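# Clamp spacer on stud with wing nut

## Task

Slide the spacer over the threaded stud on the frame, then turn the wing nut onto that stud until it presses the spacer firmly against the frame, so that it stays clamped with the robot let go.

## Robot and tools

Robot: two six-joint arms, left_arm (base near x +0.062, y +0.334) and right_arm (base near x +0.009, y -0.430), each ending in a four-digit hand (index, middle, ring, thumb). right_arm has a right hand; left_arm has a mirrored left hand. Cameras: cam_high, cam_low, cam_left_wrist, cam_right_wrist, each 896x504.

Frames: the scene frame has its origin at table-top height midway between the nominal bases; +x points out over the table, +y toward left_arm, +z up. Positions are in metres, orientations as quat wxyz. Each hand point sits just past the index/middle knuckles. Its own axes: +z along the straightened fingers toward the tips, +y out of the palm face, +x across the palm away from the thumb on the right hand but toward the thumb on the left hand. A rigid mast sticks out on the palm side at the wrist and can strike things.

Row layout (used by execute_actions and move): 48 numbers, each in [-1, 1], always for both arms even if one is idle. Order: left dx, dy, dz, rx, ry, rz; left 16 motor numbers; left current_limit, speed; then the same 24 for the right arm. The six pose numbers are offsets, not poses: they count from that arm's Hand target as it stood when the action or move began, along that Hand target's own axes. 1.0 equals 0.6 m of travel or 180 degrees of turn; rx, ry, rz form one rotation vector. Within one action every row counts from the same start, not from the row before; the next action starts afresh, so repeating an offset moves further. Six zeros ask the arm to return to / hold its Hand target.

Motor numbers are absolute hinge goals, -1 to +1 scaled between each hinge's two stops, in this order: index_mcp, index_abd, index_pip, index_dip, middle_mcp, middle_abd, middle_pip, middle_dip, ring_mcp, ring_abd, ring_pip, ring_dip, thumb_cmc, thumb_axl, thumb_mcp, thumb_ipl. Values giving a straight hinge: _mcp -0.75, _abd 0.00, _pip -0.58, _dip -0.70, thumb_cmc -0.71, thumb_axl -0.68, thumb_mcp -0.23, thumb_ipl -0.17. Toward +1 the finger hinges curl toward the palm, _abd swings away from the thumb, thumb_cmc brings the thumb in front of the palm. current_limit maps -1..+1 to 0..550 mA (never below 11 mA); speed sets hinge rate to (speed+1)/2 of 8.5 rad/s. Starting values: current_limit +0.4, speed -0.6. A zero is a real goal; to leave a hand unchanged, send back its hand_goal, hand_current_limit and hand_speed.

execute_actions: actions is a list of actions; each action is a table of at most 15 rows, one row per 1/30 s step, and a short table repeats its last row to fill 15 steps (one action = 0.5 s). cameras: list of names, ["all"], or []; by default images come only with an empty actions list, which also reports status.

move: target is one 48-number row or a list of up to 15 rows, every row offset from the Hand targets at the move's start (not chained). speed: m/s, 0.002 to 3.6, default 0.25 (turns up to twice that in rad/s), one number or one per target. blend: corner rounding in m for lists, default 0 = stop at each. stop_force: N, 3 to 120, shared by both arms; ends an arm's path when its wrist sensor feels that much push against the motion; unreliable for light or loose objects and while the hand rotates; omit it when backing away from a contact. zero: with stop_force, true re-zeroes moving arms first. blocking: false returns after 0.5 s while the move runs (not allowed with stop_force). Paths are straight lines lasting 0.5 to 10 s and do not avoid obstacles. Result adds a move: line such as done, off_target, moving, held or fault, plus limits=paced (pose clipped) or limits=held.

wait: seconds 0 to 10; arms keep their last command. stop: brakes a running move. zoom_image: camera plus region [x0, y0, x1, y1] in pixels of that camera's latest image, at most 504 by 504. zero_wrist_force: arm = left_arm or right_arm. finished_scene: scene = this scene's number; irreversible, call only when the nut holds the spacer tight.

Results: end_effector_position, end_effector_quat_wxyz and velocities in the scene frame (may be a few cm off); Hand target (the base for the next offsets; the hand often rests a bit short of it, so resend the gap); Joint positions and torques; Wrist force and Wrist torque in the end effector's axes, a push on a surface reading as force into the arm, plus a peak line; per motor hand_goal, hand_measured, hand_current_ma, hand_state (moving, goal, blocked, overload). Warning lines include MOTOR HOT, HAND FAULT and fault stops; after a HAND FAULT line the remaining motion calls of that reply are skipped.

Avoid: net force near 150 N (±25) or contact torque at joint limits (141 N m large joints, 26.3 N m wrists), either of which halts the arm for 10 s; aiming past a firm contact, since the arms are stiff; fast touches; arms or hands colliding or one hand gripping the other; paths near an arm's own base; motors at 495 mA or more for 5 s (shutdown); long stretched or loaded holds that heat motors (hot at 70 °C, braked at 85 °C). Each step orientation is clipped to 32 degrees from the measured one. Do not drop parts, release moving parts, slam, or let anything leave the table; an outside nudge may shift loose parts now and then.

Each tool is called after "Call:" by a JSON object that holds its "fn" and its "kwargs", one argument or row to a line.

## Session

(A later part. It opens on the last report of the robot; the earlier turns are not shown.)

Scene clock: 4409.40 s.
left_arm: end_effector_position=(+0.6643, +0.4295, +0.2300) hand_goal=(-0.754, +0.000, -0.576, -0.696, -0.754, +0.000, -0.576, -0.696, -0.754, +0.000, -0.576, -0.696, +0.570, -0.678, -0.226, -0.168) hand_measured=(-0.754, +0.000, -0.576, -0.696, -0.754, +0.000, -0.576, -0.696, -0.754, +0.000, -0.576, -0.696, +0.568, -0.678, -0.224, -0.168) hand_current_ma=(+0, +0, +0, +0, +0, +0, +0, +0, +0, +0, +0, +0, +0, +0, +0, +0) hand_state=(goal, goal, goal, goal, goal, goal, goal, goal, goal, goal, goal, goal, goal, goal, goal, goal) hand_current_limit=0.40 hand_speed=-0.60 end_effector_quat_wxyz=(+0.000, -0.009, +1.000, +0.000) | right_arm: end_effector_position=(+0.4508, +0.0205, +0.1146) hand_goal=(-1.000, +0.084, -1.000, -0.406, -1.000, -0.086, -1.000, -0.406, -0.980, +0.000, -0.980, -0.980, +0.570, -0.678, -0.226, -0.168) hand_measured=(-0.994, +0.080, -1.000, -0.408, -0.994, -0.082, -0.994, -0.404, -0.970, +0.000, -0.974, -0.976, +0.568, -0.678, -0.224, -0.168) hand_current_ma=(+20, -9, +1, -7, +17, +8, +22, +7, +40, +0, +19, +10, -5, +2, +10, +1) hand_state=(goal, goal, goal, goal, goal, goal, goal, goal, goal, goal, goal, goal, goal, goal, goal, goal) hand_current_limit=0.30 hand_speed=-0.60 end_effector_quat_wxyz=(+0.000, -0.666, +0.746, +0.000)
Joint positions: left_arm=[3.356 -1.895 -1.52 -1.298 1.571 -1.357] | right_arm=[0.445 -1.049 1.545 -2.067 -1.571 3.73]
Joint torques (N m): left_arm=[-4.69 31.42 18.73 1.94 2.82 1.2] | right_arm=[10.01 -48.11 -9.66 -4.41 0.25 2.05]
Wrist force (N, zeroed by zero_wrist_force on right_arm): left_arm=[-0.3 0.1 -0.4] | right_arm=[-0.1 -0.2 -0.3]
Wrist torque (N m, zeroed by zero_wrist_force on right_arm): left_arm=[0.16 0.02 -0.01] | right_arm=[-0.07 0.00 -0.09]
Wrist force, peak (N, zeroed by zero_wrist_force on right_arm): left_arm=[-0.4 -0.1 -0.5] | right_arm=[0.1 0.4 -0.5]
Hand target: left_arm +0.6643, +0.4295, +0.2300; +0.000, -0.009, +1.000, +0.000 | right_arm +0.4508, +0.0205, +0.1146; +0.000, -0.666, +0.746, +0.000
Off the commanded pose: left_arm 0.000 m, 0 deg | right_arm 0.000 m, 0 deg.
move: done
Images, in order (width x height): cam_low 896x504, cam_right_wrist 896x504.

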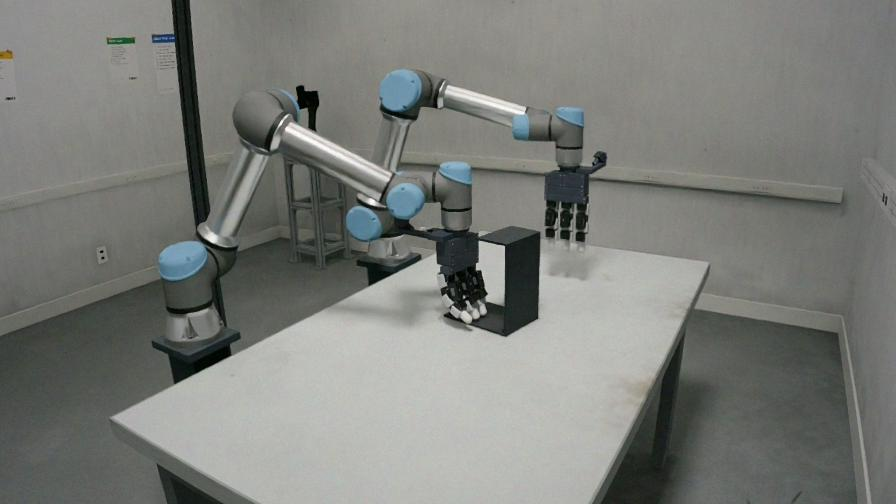

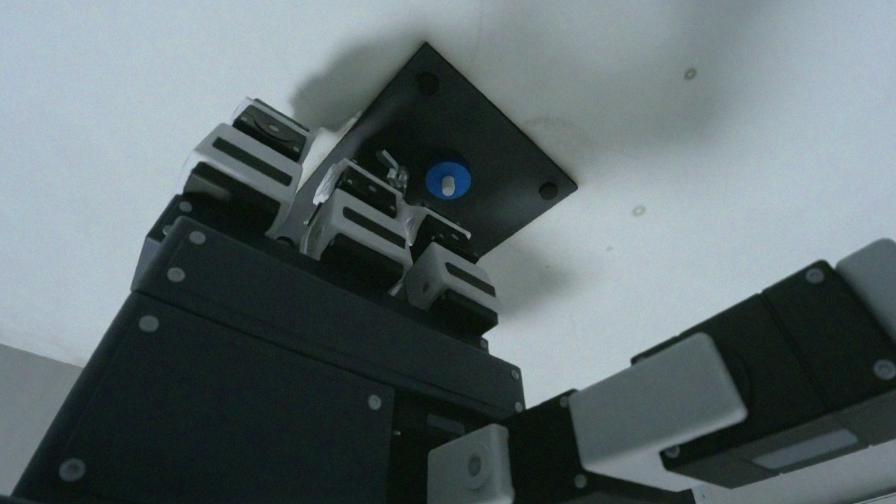

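Call:
{"fn": "zoom_image", "kwargs": {
  "camera": "cam_right_wrist",
  "region": [330, 120, 490, 220]
}}

Scaled by 3.150.

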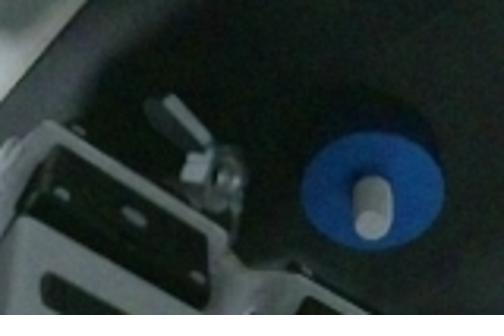

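Call:
{"fn": "move", "kwargs": {
  "target": [0,0,0,0,0,0,-0.754,0,-0.576,-0.696,-0.754,0,-0.576,-0.696,-0.754,0,-0.576,-0.696,0.571,-0.678,-0.226,-0.168,0.4,-0.6, 0.008,0.0333,0,0,0,0,-1,0.085,-1,-0.406,-1,-0.085,-1,-0.406,-0.98,0,-0.98,-0.98,0.571,-0.678,-0.226,-0.168,0.3,-0.6],
  "speed": 0.03,
  "stop_force": 4,
  "cameras": ["cam_low","cam_right_wrist"]
}}

Call:
{"fn": "zoom_image", "kwargs": {
  "camera": "cam_low",
  "region": [450, 285, 510, 335]
}}

Call:
{"fn": "zoom_image", "kwargs": {
  "camera": "cam_right_wrist",
  "region": [330, 120, 530, 240]
}}

Scene clock: 4420.90 s.
left_arm: end_effector_position=(+0.6643, +0.4295, +0.2300) hand_goal=(-0.754, +0.000, -0.576, -0.696, -0.754, +0.000, -0.576, -0.696, -0.754, +0.000, -0.576, -0.696, +0.570, -0.678, -0.226, -0.168) hand_measured=(-0.754, +0.000, -0.576, -0.696, -0.754, +0.000, -0.576, -0.696, -0.754, +0.000, -0.576, -0.696, +0.568, -0.678, -0.224, -0.168) hand_current_ma=(+0, +0, +0, +0, +0, +0, +0, +0, +0, +0, +0, +0, +0, +0, +0, +0) hand_state=(goal, goal, goal, goal, goal, goal, goal, goal, goal, goal, goal, goal, goal, goal, goal, goal) hand_current_limit=0.40 hand_speed=-0.60 end_effector_quat_wxyz=(+0.000, -0.009, +1.000, +0.000) | right_arm: end_effector_position=(+0.4304, +0.0180, +0.1146) hand_goal=(-1.000, +0.084, -1.000, -0.406, -1.000, -0.086, -1.000, -0.406, -0.980, +0.000, -0.980, -0.980, +0.570, -0.678, -0.226, -0.168) hand_measured=(-0.994, +0.080, -1.000, -0.408, -0.994, -0.082, -0.994, -0.404, -0.970, +0.000, -0.974, -0.976, +0.568, -0.678, -0.224, -0.168) hand_current_ma=(+20, -9, +1, -7, +17, +8, +22, +7, +40, +0, +19, +10, -5, +2, +10, +1) hand_state=(goal, goal, goal, goal, goal, goal, goal, goal, goal, goal, goal, goal, goal, goal, goal, goal) hand_current_limit=0.30 hand_speed=-0.60 end_effector_quat_wxyz=(+0.000, -0.666, +0.746, +0.000)
Joint positions: left_arm=[3.356 -1.895 -1.52 -1.298 1.571 -1.357] | right_arm=[0.456 -1.086 1.604 -2.089 -1.571 3.741]
Joint torques (N m): left_arm=[-4.02 30.54 18.92 2.04 2.86 1.23] | right_arm=[10.52 -46.62 -9.67 -4.45 0.75 1.93]
Wrist force (N, zeroed by zero_wrist_force on right_arm): left_arm=[0.0 0.1 -0.4] | right_arm=[-0.2 -0.1 0.0]
Wrist torque (N m, zeroed by zero_wrist_force on right_arm): left_arm=[0.17 0.00 0.01] | right_arm=[-0.07 0.02 -0.10]
Wrist force, peak (N, zeroed by zero_wrist_force on right_arm): left_arm=[-0.3 0.1 -0.6] | right_arm=[-0.4 -0.4 -0.5]
Hand target: left_arm +0.6643, +0.4295, +0.2300; +0.000, -0.009, +1.000, +0.000 | right_arm +0.4304, +0.0180, +0.1146; +0.000, -0.666, +0.746, +0.000
Off the commanded pose: left_arm 0.000 m, 0 deg | right_arm 0.000 m, 0 deg.
move: done
Images, in order (width x height): cam_low 896x504, cam_right_wrist 896x504.

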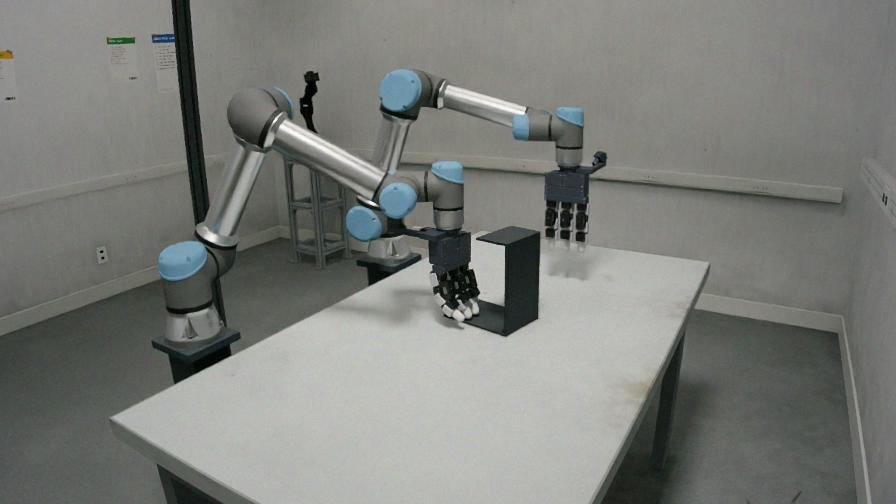

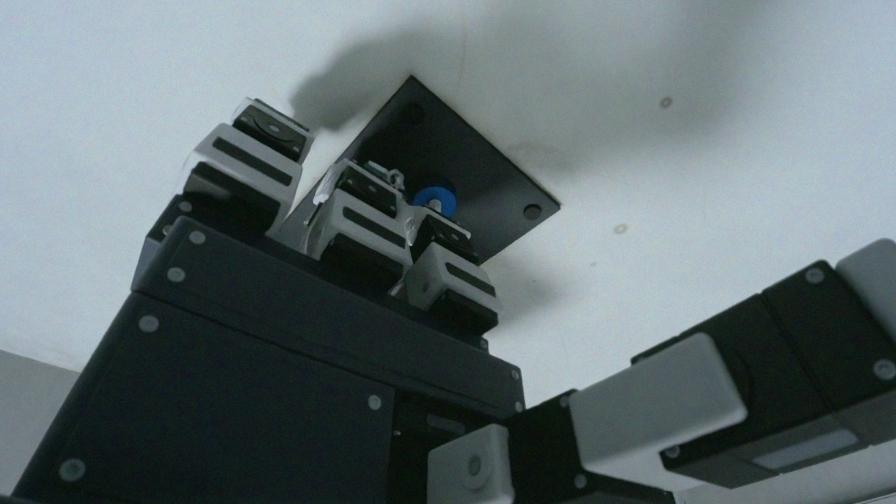

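Scaled by 8.400.

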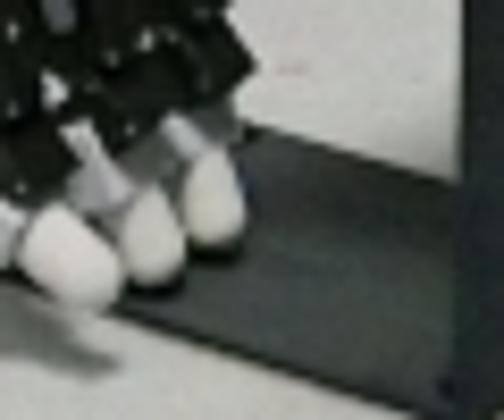

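Scaled by 2.520.

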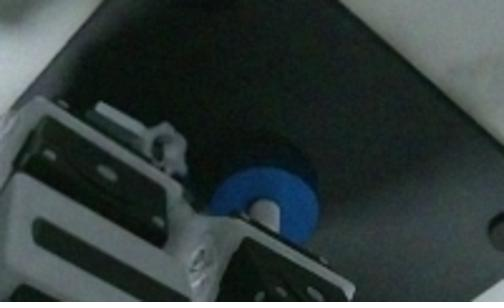

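Call:
{"fn": "move", "kwargs": {
  "target": [0,0,0,0,0,0,-0.754,0,-0.576,-0.696,-0.754,0,-0.576,-0.696,-0.754,0,-0.576,-0.696,0.571,-0.678,-0.226,-0.168,0.4,-0.6, 0.01,0.0083,0,0,0,0,-1,0.085,-1,-0.406,-1,-0.085,-1,-0.406,-0.98,0,-0.98,-0.98,0.571,-0.678,-0.226,-0.168,0.3,-0.6],
  "speed": 0.02,
  "stop_force": 4,
  "cameras": ["cam_right_wrist"]
}}

Call:
{"fn": "zoom_image", "kwargs": {
  "camera": "cam_right_wrist",
  "region": [330, 120, 530, 240]
}}

Scene clock: 4439.57 s.
left_arm: end_effector_position=(+0.6643, +0.4295, +0.2300) hand_goal=(-0.754, +0.000, -0.576, -0.696, -0.754, +0.000, -0.576, -0.696, -0.754, +0.000, -0.576, -0.696, +0.570, -0.678, -0.226, -0.168) hand_measured=(-0.754, +0.000, -0.576, -0.696, -0.754, +0.000, -0.576, -0.696, -0.754, +0.000, -0.576, -0.696, +0.568, -0.678, -0.224, -0.168) hand_current_ma=(+0, +0, +0, +0, +0, +0, +0, +0, +0, +0, +0, +0, +0, +0, +0, +0) hand_state=(goal, goal, goal, goal, goal, goal, goal, goal, goal, goal, goal, goal, goal, goal, goal, goal) hand_current_limit=0.40 hand_speed=-0.60 end_effector_quat_wxyz=(+0.000, -0.009, +1.000, +0.000) | right_arm: end_effector_position=(+0.4248, +0.0126, +0.1146) hand_goal=(-1.000, +0.084, -1.000, -0.406, -1.000, -0.086, -1.000, -0.406, -0.980, +0.000, -0.980, -0.980, +0.570, -0.678, -0.226, -0.168) hand_measured=(-0.994, +0.080, -1.000, -0.408, -0.994, -0.082, -0.994, -0.404, -0.970, +0.000, -0.974, -0.976, +0.568, -0.678, -0.224, -0.168) hand_current_ma=(+20, -9, +1, -7, +17, +8, +22, +7, +40, +0, +19, +10, -5, +2, +10, +1) hand_state=(goal, goal, goal, goal, goal, goal, goal, goal, goal, goal, goal, goal, goal, goal, goal, goal) hand_current_limit=0.30 hand_speed=-0.60 end_effector_quat_wxyz=(+0.000, -0.666, +0.746, +0.000)
Joint positions: left_arm=[3.356 -1.895 -1.52 -1.298 1.571 -1.357] | right_arm=[0.452 -1.102 1.629 -2.098 -1.571 3.738]
Joint torques (N m): left_arm=[-4.11 30.99 18.11 1.93 2.79 1.32] | right_arm=[-11.15 -46.18 -9.56 -4.47 -0.39 -2.28]
Wrist force (N, zeroed by zero_wrist_force on right_arm): left_arm=[0.0 0.1 -0.4] | right_arm=[-0.1 0.0 -0.5]
Wrist torque (N m, zeroed by zero_wrist_force on right_arm): left_arm=[0.15 -0.01 0.02] | right_arm=[-0.01 0.01 0.04]
Wrist force, peak (N, zeroed by zero_wrist_force on right_arm): left_arm=[0.1 0.0 -0.7] | right_arm=[-0.2 -0.3 -0.5]
Hand target: left_arm +0.6643, +0.4295, +0.2300; +0.000, -0.009, +1.000, +0.000 | right_arm +0.4248, +0.0126, +0.1146; +0.000, -0.666, +0.746, +0.000
Off the commanded pose: left_arm 0.000 m, 0 deg | right_arm 0.000 m, 0 deg.
move: done
Images, in order (width x height): cam_right_wrist 896x504.

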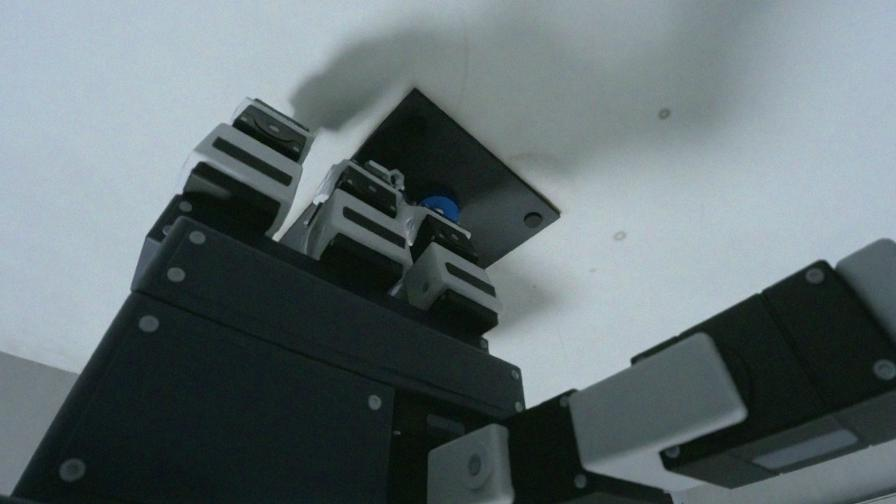

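Scaled by 2.520.

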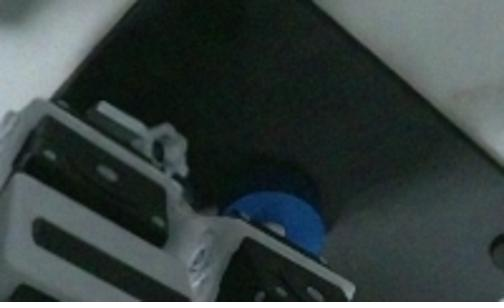

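Call:
{"fn": "move", "kwargs": {
  "target": [0,0,0,0,0,0,-0.754,0,-0.576,-0.696,-0.754,0,-0.576,-0.696,-0.754,0,-0.576,-0.696,0.571,-0.678,-0.226,-0.168,0.4,-0.6, 0.002,0.0417,0,0,0,0,-1,0.085,-1,-0.406,-1,-0.085,-1,-0.406,-0.98,0,-0.98,-0.98,0.571,-0.678,-0.226,-0.168,0.3,-0.6],
  "speed": 0.03,
  "stop_force": 4,
  "cameras": ["cam_low","cam_right_wrist"]
}}

Call:
{"fn": "zoom_image", "kwargs": {
  "camera": "cam_right_wrist",
  "region": [330, 120, 530, 240]
}}

Call:
{"fn": "zoom_image", "kwargs": {
  "camera": "cam_low",
  "region": [430, 285, 510, 335]
}}

Scene clock: 4452.93 s.
left_arm: end_effector_position=(+0.6643, +0.4295, +0.2300) hand_goal=(-0.754, +0.000, -0.576, -0.696, -0.754, +0.000, -0.576, -0.696, -0.754, +0.000, -0.576, -0.696, +0.570, -0.678, -0.226, -0.168) hand_measured=(-0.754, +0.000, -0.576, -0.696, -0.754, +0.000, -0.576, -0.696, -0.754, +0.000, -0.576, -0.696, +0.568, -0.678, -0.224, -0.168) hand_current_ma=(+0, +0, +0, +0, +0, +0, +0, +0, +0, +0, +0, +0, +0, +0, +0, +0) hand_state=(goal, goal, goal, goal, goal, goal, goal, goal, goal, goal, goal, goal, goal, goal, goal, goal) hand_current_limit=0.40 hand_speed=-0.60 end_effector_quat_wxyz=(+0.000, -0.009, +1.000, +0.000) | right_arm: end_effector_position=(+0.3998, +0.0142, +0.1146) hand_goal=(-1.000, +0.084, -1.000, -0.406, -1.000, -0.086, -1.000, -0.406, -0.980, +0.000, -0.980, -0.980, +0.570, -0.678, -0.226, -0.168) hand_measured=(-0.994, +0.080, -1.000, -0.408, -0.994, -0.082, -0.994, -0.404, -0.970, +0.000, -0.974, -0.976, +0.568, -0.678, -0.224, -0.168) hand_current_ma=(+20, -9, +1, -7, +17, +8, +21, +7, +40, +0, +19, +10, -5, +2, +10, +1) hand_state=(goal, goal, goal, goal, goal, goal, goal, goal, goal, goal, goal, goal, goal, goal, goal, goal) hand_current_limit=0.30 hand_speed=-0.60 end_effector_quat_wxyz=(+0.000, -0.666, +0.746, +0.000)
Joint positions: left_arm=[3.356 -1.895 -1.52 -1.298 1.571 -1.357] | right_arm=[0.474 -1.139 1.687 -2.119 -1.571 3.759]
Joint torques (N m): left_arm=[-4.05 30.88 17.72 2.08 2.7 1.36] | right_arm=[10.19 -44.35 -9.34 -4.4 -1.3 2.08]
Wrist force (N, zeroed by zero_wrist_force on right_arm): left_arm=[0.0 0.1 -0.3] | right_arm=[0.3 -0.2 -0.2]
Wrist torque (N m, zeroed by zero_wrist_force on right_arm): left_arm=[0.14 0.01 0.01] | right_arm=[-0.07 -0.05 -0.06]
Wrist force, peak (N, zeroed by zero_wrist_force on right_arm): left_arm=[-0.1 0.5 -0.7] | right_arm=[-0.5 -0.4 -0.5]
Hand target: left_arm +0.6643, +0.4295, +0.2300; +0.000, -0.009, +1.000, +0.000 | right_arm +0.3998, +0.0142, +0.1146; +0.000, -0.666, +0.746, +0.000
Off the commanded pose: left_arm 0.000 m, 0 deg | right_arm 0.000 m, 0 deg.
move: done
Images, in order (width x height): cam_low 896x504, cam_right_wrist 896x504.

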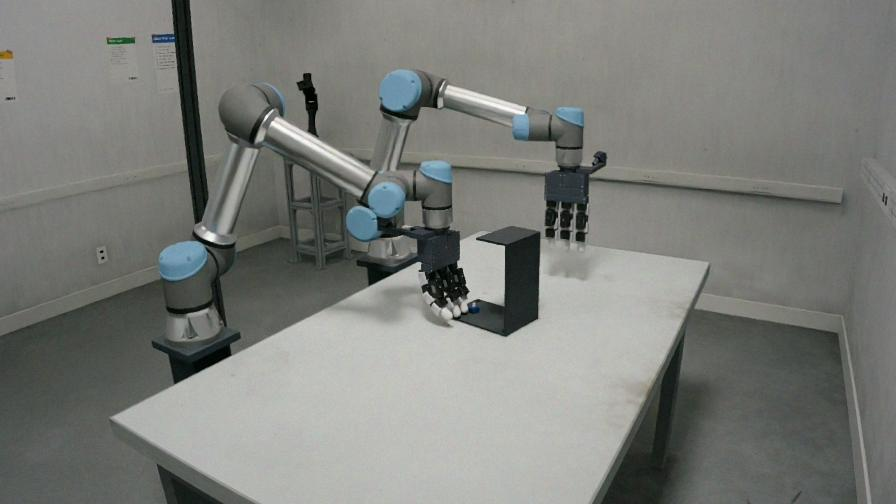

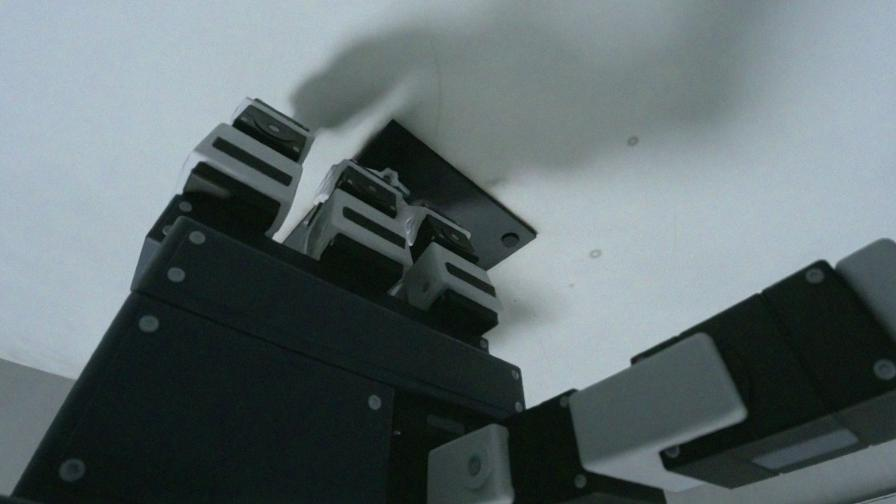

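Scaled by 2.520.

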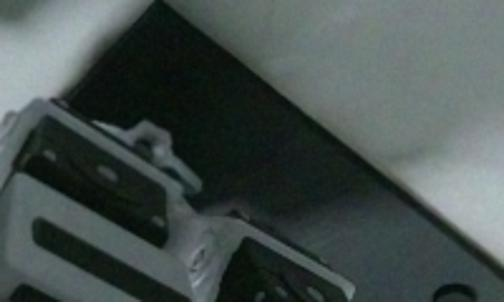

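Scaled by 6.300.

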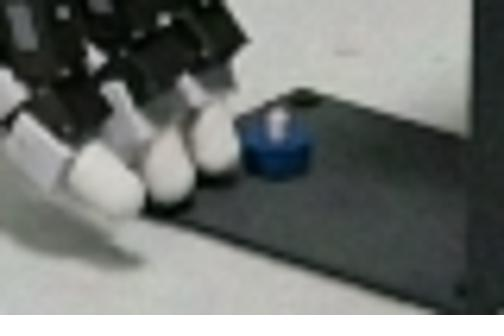

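Call:
{"fn": "move", "kwargs": {
  "target": [0,0,0,0,0,0,-0.754,0,-0.576,-0.696,-0.754,0,-0.576,-0.696,-0.754,0,-0.576,-0.696,0.571,-0.678,-0.226,-0.168,0.4,-0.6, 0.000,0.0333,0,0,0,0,-1,0.085,-1,-0.406,-1,-0.085,-1,-0.406,-0.98,0,-0.98,-0.98,0.571,-0.678,-0.226,-0.168,0.3,-0.6],
  "speed": 0.03,
  "stop_force": 4,
  "cameras": ["cam_right_wrist"]
}}

Call:
{"fn": "zoom_image", "kwargs": {
  "camera": "cam_right_wrist",
  "region": [330, 120, 530, 240]
}}

Scene clock: 4469.83 s.
left_arm: end_effector_position=(+0.6643, +0.4295, +0.2300) hand_goal=(-0.754, +0.000, -0.576, -0.696, -0.754, +0.000, -0.576, -0.696, -0.754, +0.000, -0.576, -0.696, +0.570, -0.678, -0.226, -0.168) hand_measured=(-0.754, +0.000, -0.576, -0.696, -0.754, +0.000, -0.576, -0.696, -0.754, +0.000, -0.576, -0.696, +0.568, -0.678, -0.224, -0.168) hand_current_ma=(+0, +0, +0, +0, +0, +0, +0, +0, +0, +0, +0, +0, +0, +0, +0, +0) hand_state=(goal, goal, goal, goal, goal, goal, goal, goal, goal, goal, goal, goal, goal, goal, goal, goal) hand_current_limit=0.40 hand_speed=-0.60 end_effector_quat_wxyz=(+0.000, -0.009, +1.000, +0.000) | right_arm: end_effector_position=(+0.3799, +0.0165, +0.1146) hand_goal=(-1.000, +0.084, -1.000, -0.406, -1.000, -0.086, -1.000, -0.406, -0.980, +0.000, -0.980, -0.980, +0.570, -0.678, -0.226, -0.168) hand_measured=(-1.000, +0.074, -1.000, -0.410, -0.998, -0.082, -1.000, -0.408, -0.970, +0.000, -0.974, -0.976, +0.568, -0.678, -0.224, -0.168) hand_current_ma=(+0, -27, +0, -14, +9, +8, +0, -7, +40, +0, +19, +10, -5, +2, +10, +1) hand_state=(goal, goal, goal, goal, goal, goal, goal, goal, goal, goal, goal, goal, goal, goal, goal, goal) hand_current_limit=0.30 hand_speed=-0.60 end_effector_quat_wxyz=(+0.000, -0.666, +0.746, +0.000)
Joint positions: left_arm=[3.356 -1.895 -1.52 -1.298 1.571 -1.357] | right_arm=[0.493 -1.167 1.729 -2.133 -1.571 3.779]
Joint torques (N m): left_arm=[-3.69 31.26 17.65 2.06 2.82 1.48] | right_arm=[10.35 -41.68 -7.74 -3.95 -1.23 1.97]
Wrist force (N, zeroed by zero_wrist_force on right_arm): left_arm=[-0.3 0.0 -0.4] | right_arm=[-0.8 -0.6 -1.4]
Wrist torque (N m, zeroed by zero_wrist_force on right_arm): left_arm=[0.14 0.03 0.00] | right_arm=[0.20 -0.08 -0.16]
Wrist force, peak (N, zeroed by zero_wrist_force on right_arm): left_arm=[-0.2 0.1 -0.6] | right_arm=[-0.8 -2.9 -3.2]
Hand target: left_arm +0.6643, +0.4295, +0.2300; +0.000, -0.009, +1.000, +0.000 | right_arm +0.3799, +0.0165, +0.1146; +0.000, -0.666, +0.746, +0.000
Off the commanded pose: left_arm 0.000 m, 0 deg | right_arm 0.000 m, 0 deg.
move: done
Images, in order (width x height): cam_right_wrist 896x504.

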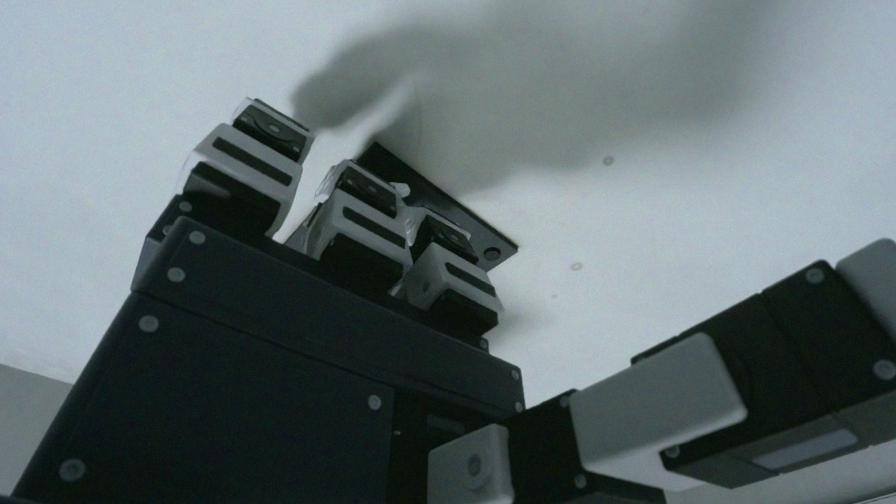

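Scaled by 2.520.

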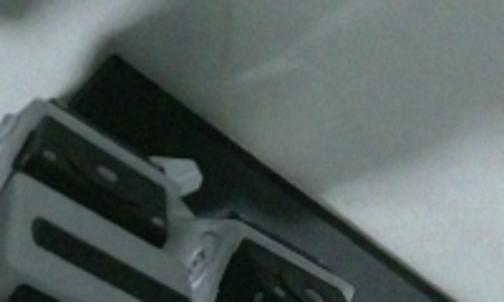

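Call:
{"fn": "move", "kwargs": {
  "target": [
    [0,0,0,0,0,0,-0.754,0,-0.576,-0.696,-0.754,0,-0.576,-0.696,-0.754,0,-0.576,-0.696,0.571,-0.678,-0.226,-0.168,0.4,-0.6, 0,-0.004,0,0,0,0,-1,0.085,-1,-0.406,-1,-0.085,-1,-0.406,-0.98,0,-0.98,-0.98,0.571,-0.678,-0.226,-0.168,0.3,-0.6],
    [0,0,0,0,0,0,-0.754,0,-0.576,-0.696,-0.754,0,-0.576,-0.696,-0.754,0,-0.576,-0.696,0.571,-0.678,-0.226,-0.168,0.4,-0.6, 0,-0.006,-0.06,0,0,0,-1,0.085,-1,-0.406,-1,-0.085,-1,-0.406,-0.98,0,-0.98,-0.98,0.571,-0.678,-0.226,-0.168,0.3,-0.6]
  ],
  "speed": [0.03,0.06],
  "cameras": ["cam_low","cam_right_wrist"]
}}

Call:
{"fn": "zoom_image", "kwargs": {
  "camera": "cam_right_wrist",
  "region": [330, 60, 530, 180]
}}

Call:
{"fn": "zoom_image", "kwargs": {
  "camera": "cam_low",
  "region": [430, 285, 510, 335]
}}

Scene clock: 4479.67 s.
left_arm: end_effector_position=(+0.6643, +0.4295, +0.2300) hand_goal=(-0.754, +0.000, -0.576, -0.696, -0.754, +0.000, -0.576, -0.696, -0.754, +0.000, -0.576, -0.696, +0.570, -0.678, -0.226, -0.168) hand_measured=(-0.754, +0.000, -0.576, -0.696, -0.754, +0.000, -0.576, -0.696, -0.754, +0.000, -0.576, -0.696, +0.568, -0.678, -0.224, -0.168) hand_current_ma=(+0, +0, +0, +0, +0, +0, +0, +0, +0, +0, +0, +0, +0, +0, +0, +0) hand_state=(goal, goal, goal, goal, goal, goal, goal, goal, goal, goal, goal, goal, goal, goal, goal, goal) hand_current_limit=0.40 hand_speed=-0.60 end_effector_quat_wxyz=(+0.000, -0.009, +1.000, +0.000) | right_arm: end_effector_position=(+0.3835, +0.0161, +0.1505) hand_goal=(-1.000, +0.084, -1.000, -0.406, -1.000, -0.086, -1.000, -0.406, -0.980, +0.000, -0.980, -0.980, +0.570, -0.678, -0.226, -0.168) hand_measured=(-0.998, +0.080, -1.000, -0.408, -0.996, -0.082, -1.000, -0.408, -0.970, +0.000, -0.974, -0.976, +0.568, -0.678, -0.224, -0.168) hand_current_ma=(+9, -9, +0, -7, +10, +8, +0, -7, +40, +0, +19, +10, -5, +2, +10, +1) hand_state=(goal, goal, goal, goal, goal, goal, goal, goal, goal, goal, goal, goal, goal, goal, goal, goal) hand_current_limit=0.30 hand_speed=-0.60 end_effector_quat_wxyz=(+0.000, -0.666, +0.746, +0.000)
Joint positions: left_arm=[3.356 -1.895 -1.52 -1.298 1.571 -1.357] | right_arm=[0.489 -1.204 1.678 -2.045 -1.571 3.775]
Joint torques (N m): left_arm=[-4.54 31.85 17.41 2.13 2.87 1.47] | right_arm=[-11.2 -42.65 -31.4 -0.39 1.63 -2.11]
Wrist force (N, zeroed by zero_wrist_force on right_arm): left_arm=[-0.2 0.1 -0.4] | right_arm=[-0.1 -0.1 -0.2]
Wrist torque (N m, zeroed by zero_wrist_force on right_arm): left_arm=[0.14 0.02 0.00] | right_arm=[-0.05 0.00 0.03]
Wrist force, peak (N, zeroed by zero_wrist_force on right_arm): left_arm=[-0.2 0.2 -0.7] | right_arm=[-1.0 -0.8 -1.5]
Hand target: left_arm +0.6643, +0.4295, +0.2300; +0.000, -0.009, +1.000, +0.000 | right_arm +0.3835, +0.0161, +0.1506; +0.000, -0.666, +0.746, +0.000
Off the commanded pose: left_arm 0.000 m, 0 deg | right_arm 0.000 m, 0 deg.
move: done
Images, in order (width x height): cam_low 896x504, cam_right_wrist 896x504.

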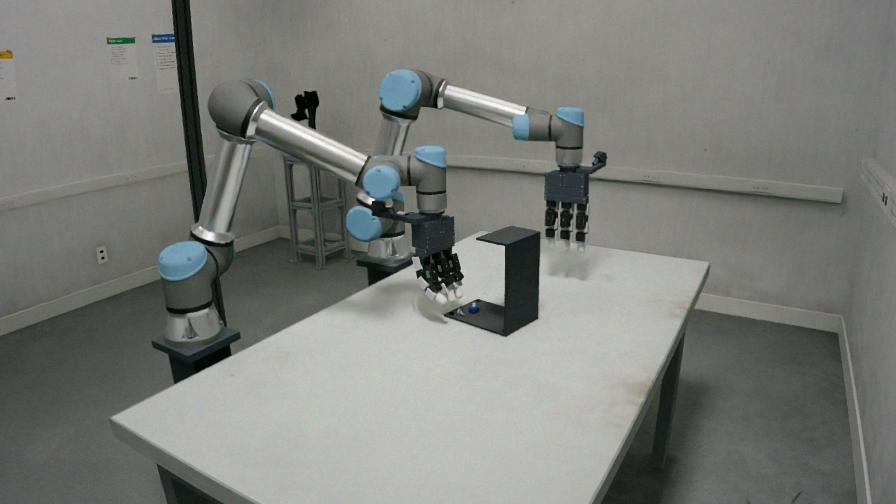

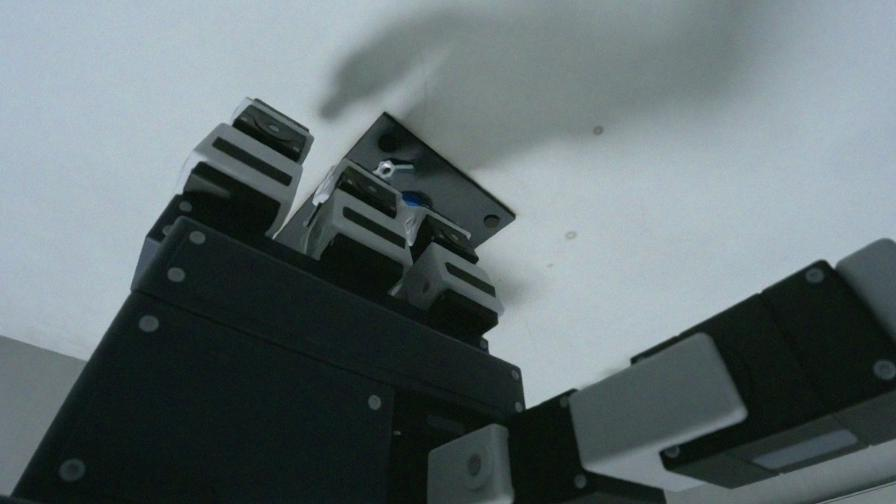

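Scaled by 2.520.

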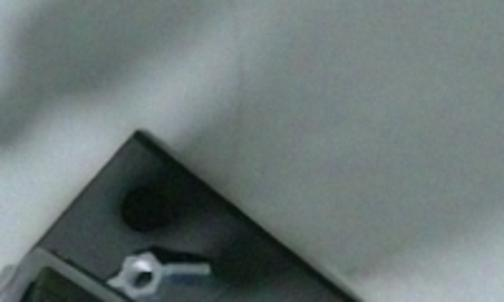

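Scaled by 6.300.

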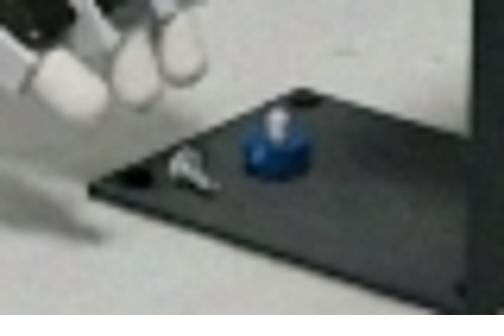

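Call:
{"fn": "move", "kwargs": {
  "target": [0,0,0,0,0,0,-0.754,0,-0.576,-0.696,-0.754,0,-0.576,-0.696,-0.754,0,-0.576,-0.696,0.571,-0.678,-0.226,-0.168,0.4,-0.6, 0.0,0.0333,0,0,0,0,-1,0.085,-1,-0.406,-1,-0.085,-1,-0.406,-0.98,0,-0.98,-0.98,0.571,-0.678,-0.226,-0.168,0.3,-0.6],
  "speed": 0.06,
  "cameras": ["cam_low","cam_right_wrist"]
}}

Call:
{"fn": "zoom_image", "kwargs": {
  "camera": "cam_low",
  "region": [440, 295, 490, 325]
}}

Call:
{"fn": "zoom_image", "kwargs": {
  "camera": "cam_right_wrist",
  "region": [330, 120, 530, 240]
}}

Scene clock: 4496.73 s.
left_arm: end_effector_position=(+0.6643, +0.4295, +0.2300) hand_goal=(-0.754, +0.000, -0.576, -0.696, -0.754, +0.000, -0.576, -0.696, -0.754, +0.000, -0.576, -0.696, +0.570, -0.678, -0.226, -0.168) hand_measured=(-0.754, +0.000, -0.576, -0.696, -0.754, +0.000, -0.576, -0.696, -0.754, +0.000, -0.576, -0.696, +0.568, -0.678, -0.224, -0.168) hand_current_ma=(+0, +0, +0, +0, +0, +0, +0, +0, +0, +0, +0, +0, +0, +0, +0, +0) hand_state=(goal, goal, goal, goal, goal, goal, goal, goal, goal, goal, goal, goal, goal, goal, goal, goal) hand_current_limit=0.40 hand_speed=-0.60 end_effector_quat_wxyz=(+0.000, -0.009, +1.000, +0.000) | right_arm: end_effector_position=(+0.3639, +0.0184, +0.1506) hand_goal=(-1.000, +0.084, -1.000, -0.406, -1.000, -0.086, -1.000, -0.406, -0.980, +0.000, -0.980, -0.980, +0.570, -0.678, -0.226, -0.168) hand_measured=(-0.998, +0.080, -1.000, -0.408, -0.996, -0.082, -1.000, -0.408, -0.970, +0.000, -0.974, -0.976, +0.568, -0.678, -0.224, -0.168) hand_current_ma=(+9, -9, +0, -7, +10, +8, +0, -7, +40, +0, +18, +10, -5, +2, +10, +1) hand_state=(goal, goal, goal, goal, goal, goal, goal, goal, goal, goal, goal, goal, goal, goal, goal, goal) hand_current_limit=0.30 hand_speed=-0.60 end_effector_quat_wxyz=(+0.000, -0.666, +0.746, +0.000)
Joint positions: left_arm=[3.356 -1.895 -1.52 -1.298 1.571 -1.357] | right_arm=[0.509 -1.232 1.717 -2.057 -1.571 3.795]
Joint torques (N m): left_arm=[-4.04 31.59 16.51 2.05 2.81 1.67] | right_arm=[10.21 -41.95 -11.01 -4.58 1.61 2.05]
Wrist force (N, zeroed by zero_wrist_force on right_arm): left_arm=[-0.3 0.0 -0.3] | right_arm=[0.0 0.0 -0.2]
Wrist torque (N m, zeroed by zero_wrist_force on right_arm): left_arm=[0.13 0.03 0.00] | right_arm=[-0.05 0.00 -0.09]
Wrist force, peak (N, zeroed by zero_wrist_force on right_arm): left_arm=[0.0 0.4 -0.6] | right_arm=[-0.1 -0.6 -0.6]
Hand target: left_arm +0.6643, +0.4295, +0.2300; +0.000, -0.009, +1.000, +0.000 | right_arm +0.3637, +0.0184, +0.1506; +0.000, -0.666, +0.746, +0.000
Off the commanded pose: left_arm 0.000 m, 0 deg | right_arm 0.000 m, 0 deg.
move: done
Images, in order (width x height): cam_low 896x504, cam_right_wrist 896x504.

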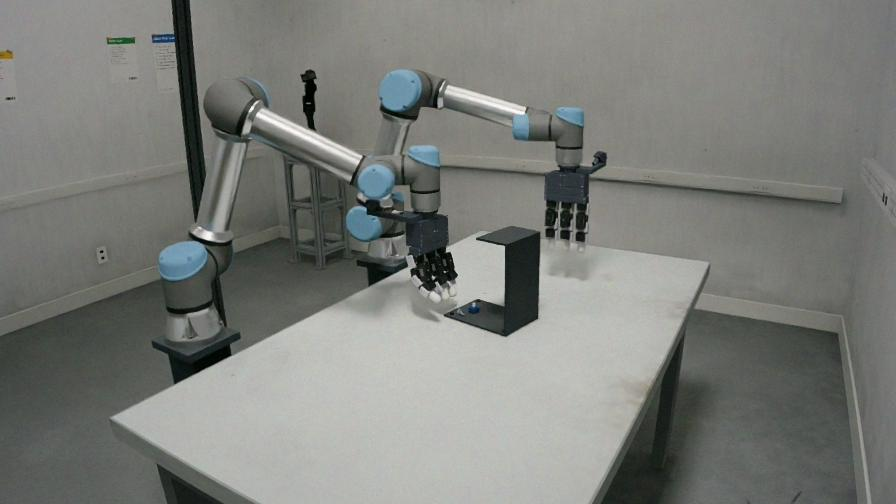

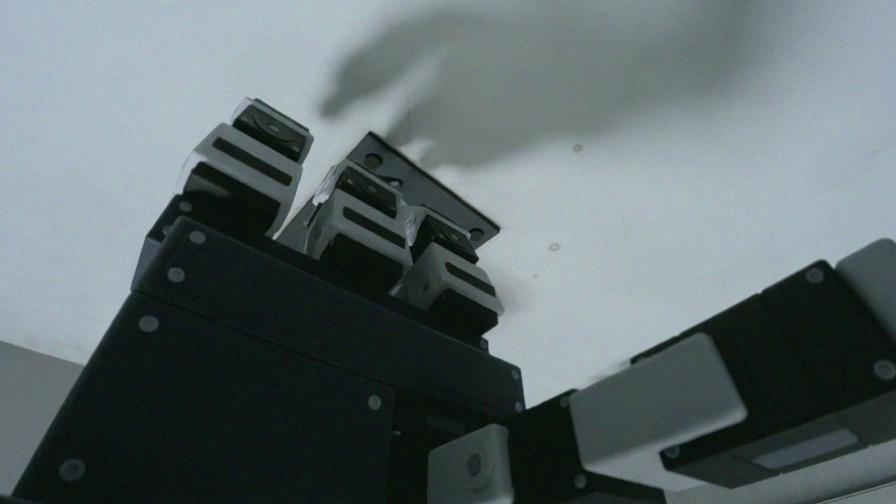

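Scaled by 10.080.

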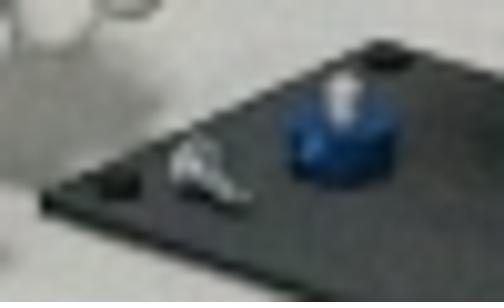

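Scaled by 2.520.

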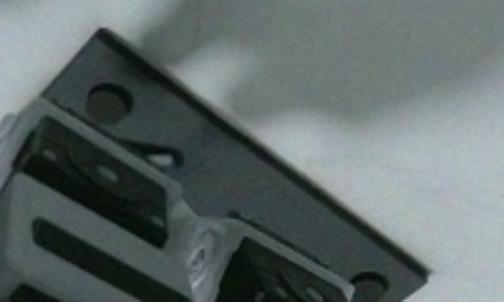

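Call:
{"fn": "move", "kwargs": {
  "target": [0,0,0,0,0,0,-0.754,0,-0.576,-0.696,-0.754,0,-0.576,-0.696,-0.754,0,-0.576,-0.696,0.571,-0.678,-0.226,-0.168,0.4,-0.6, -0.1132,-0.0276,-0.0833,0,0,0,-1,0.085,-0.576,-0.696,-1,-0.085,-0.576,-0.696,-0.98,0,-0.98,-0.98,0.571,-0.678,-0.226,-0.168,0.3,-0.6],
  "speed": 0.1,
  "cameras": ["cam_right_wrist"]
}}

Call:
{"fn": "zoom_image", "kwargs": {
  "camera": "cam_right_wrist",
  "region": [270, 30, 470, 150]
}}

Scene clock: 4510.43 s.
left_arm: end_effector_position=(+0.6643, +0.4295, +0.2300) hand_goal=(-0.754, +0.000, -0.576, -0.696, -0.754, +0.000, -0.576, -0.696, -0.754, +0.000, -0.576, -0.696, +0.570, -0.678, -0.226, -0.168) hand_measured=(-0.754, +0.000, -0.576, -0.696, -0.754, +0.000, -0.576, -0.696, -0.754, +0.000, -0.576, -0.696, +0.568, -0.678, -0.224, -0.168) hand_current_ma=(+0, +0, +0, +0, +0, +0, +0, +0, +0, +0, +0, +0, +0, +0, +0, +0) hand_state=(goal, goal, goal, goal, goal, goal, goal, goal, goal, goal, goal, goal, goal, goal, goal, goal) hand_current_limit=0.40 hand_speed=-0.60 end_effector_quat_wxyz=(+0.000, -0.009, +1.000, +0.000) | right_arm: end_effector_position=(+0.3878, +0.0839, +0.2006) hand_goal=(-1.000, +0.084, -0.576, -0.696, -1.000, -0.086, -0.576, -0.696, -0.980, +0.000, -0.980, -0.980, +0.570, -0.678, -0.226, -0.168) hand_measured=(-0.996, +0.080, -0.578, -0.694, -0.996, -0.082, -0.578, -0.694, -0.970, +0.000, -0.974, -0.976, +0.568, -0.678, -0.224, -0.168) hand_current_ma=(+10, -9, -4, +9, +10, +8, -5, +8, +40, +0, +18, +10, -5, +2, +10, +1) hand_state=(goal, goal, goal, goal, goal, goal, goal, goal, goal, goal, goal, goal, goal, goal, goal, goal) hand_current_limit=0.30 hand_speed=-0.60 end_effector_quat_wxyz=(+0.000, -0.666, +0.746, +0.000)
Joint positions: left_arm=[3.356 -1.895 -1.52 -1.298 1.571 -1.357] | right_arm=[0.577 -1.136 1.442 -1.876 -1.571 3.863]
Joint torques (N m): left_arm=[-3.75 31.13 17.7 2.08 2.87 1.79] | right_arm=[10.51 -32.63 -33.94 -0.35 -2.07 2.01]
Wrist force (N, zeroed by zero_wrist_force on right_arm): left_arm=[-0.1 0.0 -0.3] | right_arm=[0.2 -0.1 -0.1]
Wrist torque (N m, zeroed by zero_wrist_force on right_arm): left_arm=[0.13 0.01 0.01] | right_arm=[-0.02 -0.02 -0.07]
Wrist force, peak (N, zeroed by zero_wrist_force on right_arm): left_arm=[-0.1 0.5 -0.5] | right_arm=[-0.1 0.0 -0.8]
Hand target: left_arm +0.6643, +0.4295, +0.2300; +0.000, -0.009, +1.000, +0.000 | right_arm +0.3879, +0.0840, +0.2006; +0.000, -0.666, +0.746, +0.000
Off the commanded pose: left_arm 0.000 m, 0 deg | right_arm 0.000 m, 0 deg.
move: done
Images, in order (width x height): cam_right_wrist 896x504.

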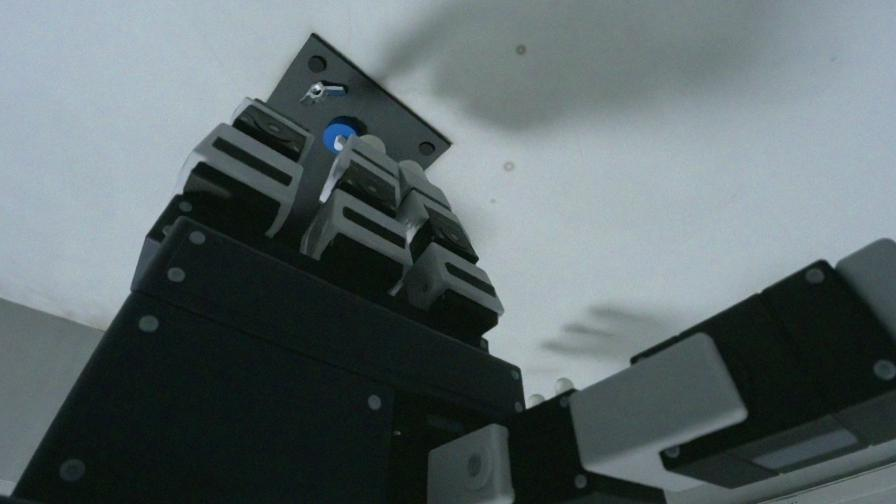

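Scaled by 2.520.

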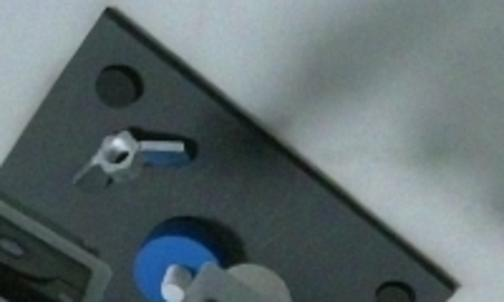

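Call:
{"fn": "move", "kwargs": {
  "target": [
    [0,0,0,0,0,0,-0.754,0,-0.576,-0.696,-0.754,0,-0.576,-0.696,-0.754,0,-0.576,-0.696,0.571,-0.678,-0.226,-0.168,0.4,-0.6, 0,0,0,0,0,0,-1,0,-1,-0.406,-0.754,0,0.9,0.3,-0.98,0,-0.98,-0.98,0.571,-0.678,-0.226,-0.168,0.3,-0.6],
    [0,0,0,0,0,0,-0.754,0,-0.576,-0.696,-0.754,0,-0.576,-0.696,-0.754,0,-0.576,-0.696,0.571,-0.678,-0.226,-0.168,0.4,-0.6, 0.1179,-0.0553,0.1093,0,0,0,-1,0,-1,-0.406,-0.754,0,0.9,0.3,-0.98,0,-0.98,-0.98,0.571,-0.678,-0.226,-0.168,0.3,-0.6]
  ],
  "speed": 0.1,
  "cameras": ["cam_low"]
}}

Call:
{"fn": "zoom_image", "kwargs": {
  "camera": "cam_low",
  "region": [430, 285, 490, 335]
}}

Scene clock: 4546.03 s.
left_arm: end_effector_position=(+0.6643, +0.4295, +0.2300) hand_goal=(-0.754, +0.000, -0.576, -0.696, -0.754, +0.000, -0.576, -0.696, -0.754, +0.000, -0.576, -0.696, +0.570, -0.678, -0.226, -0.168) hand_measured=(-0.754, +0.000, -0.576, -0.696, -0.754, +0.000, -0.576, -0.696, -0.754, +0.000, -0.576, -0.696, +0.568, -0.678, -0.224, -0.168) hand_current_ma=(+0, +0, +0, +0, +0, +0, +0, +0, +0, +0, +0, +0, +0, +0, +0, +0) hand_state=(goal, goal, goal, goal, goal, goal, goal, goal, goal, goal, goal, goal, goal, goal, goal, goal) hand_current_limit=0.40 hand_speed=-0.60 end_effector_quat_wxyz=(+0.000, -0.009, +1.000, +0.000) | right_arm: end_effector_position=(+0.4127, +0.0100, +0.1351) hand_goal=(-1.000, +0.000, -1.000, -0.406, -0.754, +0.000, +0.900, +0.300, -0.980, +0.000, -0.980, -0.980, +0.570, -0.678, -0.226, -0.168) hand_measured=(-0.996, +0.002, -0.994, -0.408, -0.756, -0.002, +0.892, +0.298, -0.970, +0.000, -0.974, -0.976, +0.568, -0.678, -0.224, -0.168) hand_current_ma=(+10, +7, +20, -7, -6, -7, -24, -8, +40, +0, +18, +10, -5, +2, +10, +1) hand_state=(goal, goal, goal, goal, goal, goal, goal, goal, goal, goal, goal, goal, goal, goal, goal, goal) hand_current_limit=0.30 hand_speed=-0.60 end_effector_quat_wxyz=(+0.000, -0.666, +0.746, +0.000)
Joint positions: left_arm=[3.356 -1.895 -1.52 -1.298 1.571 -1.357] | right_arm=[0.458 -1.148 1.641 -2.063 -1.571 3.743]
Joint torques (N m): left_arm=[-3.33 31.65 17.26 2.06 2.77 1.82] | right_arm=[-12.18 -31.58 -9.73 -4.14 2.44 -2.01]
Wrist force (N, zeroed by zero_wrist_force on right_arm): left_arm=[-0.1 0.2 -0.4] | right_arm=[0.1 -0.1 -0.1]
Wrist torque (N m, zeroed by zero_wrist_force on right_arm): left_arm=[0.16 0.02 0.00] | right_arm=[-0.03 -0.02 0.05]
Wrist force, peak (N, zeroed by zero_wrist_force on right_arm): left_arm=[-0.1 0.1 -0.8] | right_arm=[-0.2 -0.3 -0.9]
Hand target: left_arm +0.6643, +0.4295, +0.2300; +0.000, -0.009, +1.000, +0.000 | right_arm +0.4128, +0.0099, +0.1350; +0.000, -0.666, +0.746, +0.000
Off the commanded pose: left_arm 0.000 m, 0 deg | right_arm 0.000 m, 0 deg.
move: done
Images, in order (width x height): cam_low 896x504.

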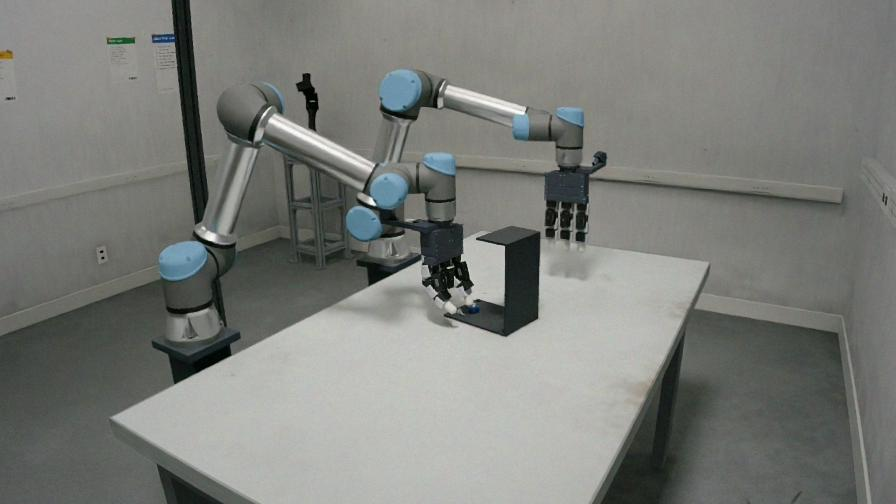

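Scaled by 8.400.

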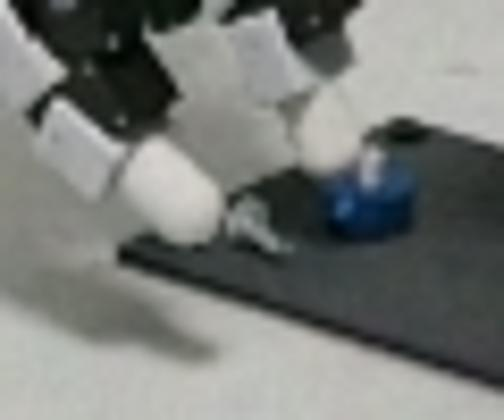

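Call:
{"fn": "move", "kwargs": {
  "target": [
    [0,0,0,0,0,0,-0.754,0,-0.576,-0.696,-0.754,0,-0.576,-0.696,-0.754,0,-0.576,-0.696,0.571,-0.678,-0.226,-0.168,0.4,-0.6, 0.0046,-0.0039,0,0,0,0,-1,0,-1,-0.406,-0.754,0,0.9,0.3,-0.98,0,-0.98,-0.98,0.571,-0.678,-0.226,-0.168,0.3,-0.6],
    [0,0,0,0,0,0,-0.754,0,-0.576,-0.696,-0.754,0,-0.576,-0.696,-0.754,0,-0.576,-0.696,0.571,-0.678,-0.226,-0.168,0.4,-0.6, 0.0046,-0.0039,0.0348,0,0,0,-1,0,-1,-0.406,-0.754,0,0.9,0.3,-0.98,0,-0.98,-0.98,0.571,-0.678,-0.226,-0.168,0.3,-0.6]
  ],
  "speed": 0.03,
  "stop_force": 3,
  "cameras": ["cam_low"]
}}

Call:
{"fn": "zoom_image", "kwargs": {
  "camera": "cam_low",
  "region": [430, 285, 490, 335]
}}

Scene clock: 4557.93 s.
left_arm: end_effector_position=(+0.6643, +0.4295, +0.2300) hand_goal=(-0.754, +0.000, -0.576, -0.696, -0.754, +0.000, -0.576, -0.696, -0.754, +0.000, -0.576, -0.696, +0.570, -0.678, -0.226, -0.168) hand_measured=(-0.754, +0.000, -0.576, -0.696, -0.754, +0.000, -0.576, -0.696, -0.754, +0.000, -0.576, -0.696, +0.568, -0.678, -0.224, -0.168) hand_current_ma=(+0, +0, +0, +0, +0, +0, +0, +0, +0, +0, +0, +0, +0, +0, +0, +0) hand_state=(goal, goal, goal, goal, goal, goal, goal, goal, goal, goal, goal, goal, goal, goal, goal, goal) hand_current_limit=0.40 hand_speed=-0.60 end_effector_quat_wxyz=(+0.000, -0.009, +1.000, +0.000) | right_arm: end_effector_position=(+0.4148, +0.0069, +0.1142) hand_goal=(-1.000, +0.000, -1.000, -0.406, -0.754, +0.000, +0.900, +0.300, -0.980, +0.000, -0.980, -0.980, +0.570, -0.678, -0.226, -0.168) hand_measured=(-0.996, +0.002, -0.994, -0.408, -0.756, -0.002, +0.892, +0.298, -0.970, +0.000, -0.974, -0.976, +0.568, -0.678, -0.224, -0.168) hand_current_ma=(+10, +7, +20, -7, -6, -7, -24, -8, +40, +0, +18, +10, -5, +2, +10, +1) hand_state=(goal, goal, goal, goal, goal, goal, goal, goal, goal, goal, goal, goal, goal, goal, goal, goal) hand_current_limit=0.30 hand_speed=-0.60 end_effector_quat_wxyz=(+0.000, -0.666, +0.746, +0.000)
Joint positions: left_arm=[3.356 -1.895 -1.52 -1.298 1.571 -1.357] | right_arm=[0.452 -1.125 1.666 -2.113 -1.571 3.737]
Joint torques (N m): left_arm=[-3.74 31.67 17.94 2.15 2.88 1.94] | right_arm=[-11.19 -31.74 -9.56 -4.39 1.15 -1.79]
Wrist force (N, zeroed by zero_wrist_force on right_arm): left_arm=[0.0 0.1 -0.4] | right_arm=[0.3 0.0 -0.5]
Wrist torque (N m, zeroed by zero_wrist_force on right_arm): left_arm=[0.16 0.00 0.02] | right_arm=[0.02 -0.03 0.08]
Wrist force, peak (N, zeroed by zero_wrist_force on right_arm): left_arm=[-0.3 0.0 -0.6] | right_arm=[-0.4 -0.3 -0.6]
Hand target: left_arm +0.6643, +0.4295, +0.2300; +0.000, -0.009, +1.000, +0.000 | right_arm +0.4148, +0.0069, +0.1142; +0.000, -0.666, +0.746, +0.000
Off the commanded pose: left_arm 0.000 m, 0 deg | right_arm 0.000 m, 0 deg.
move: done
Images, in order (width x height): cam_low 896x504.

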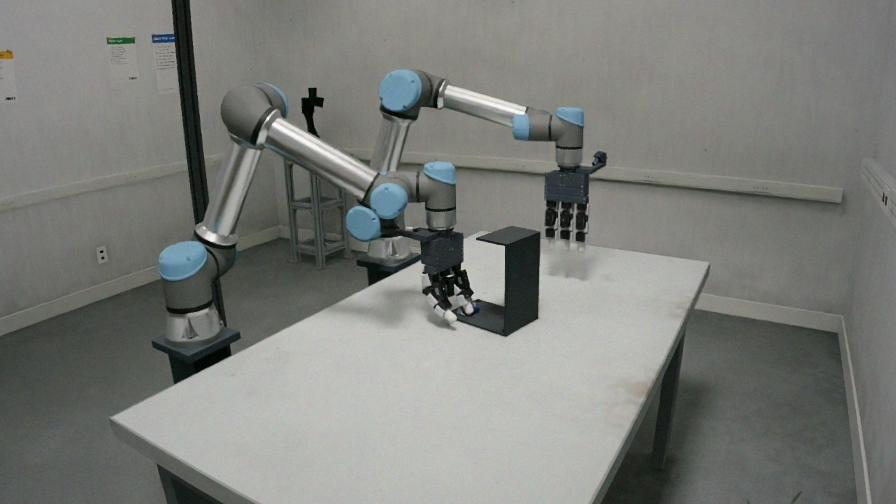

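Scaled by 8.400.

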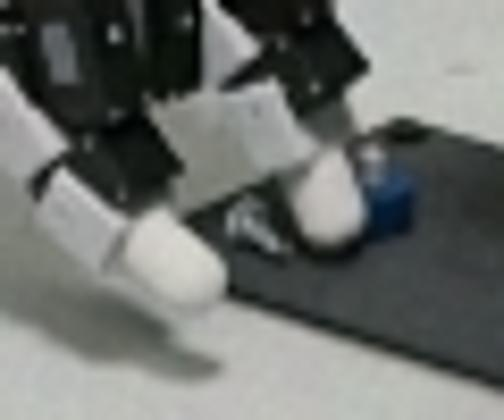

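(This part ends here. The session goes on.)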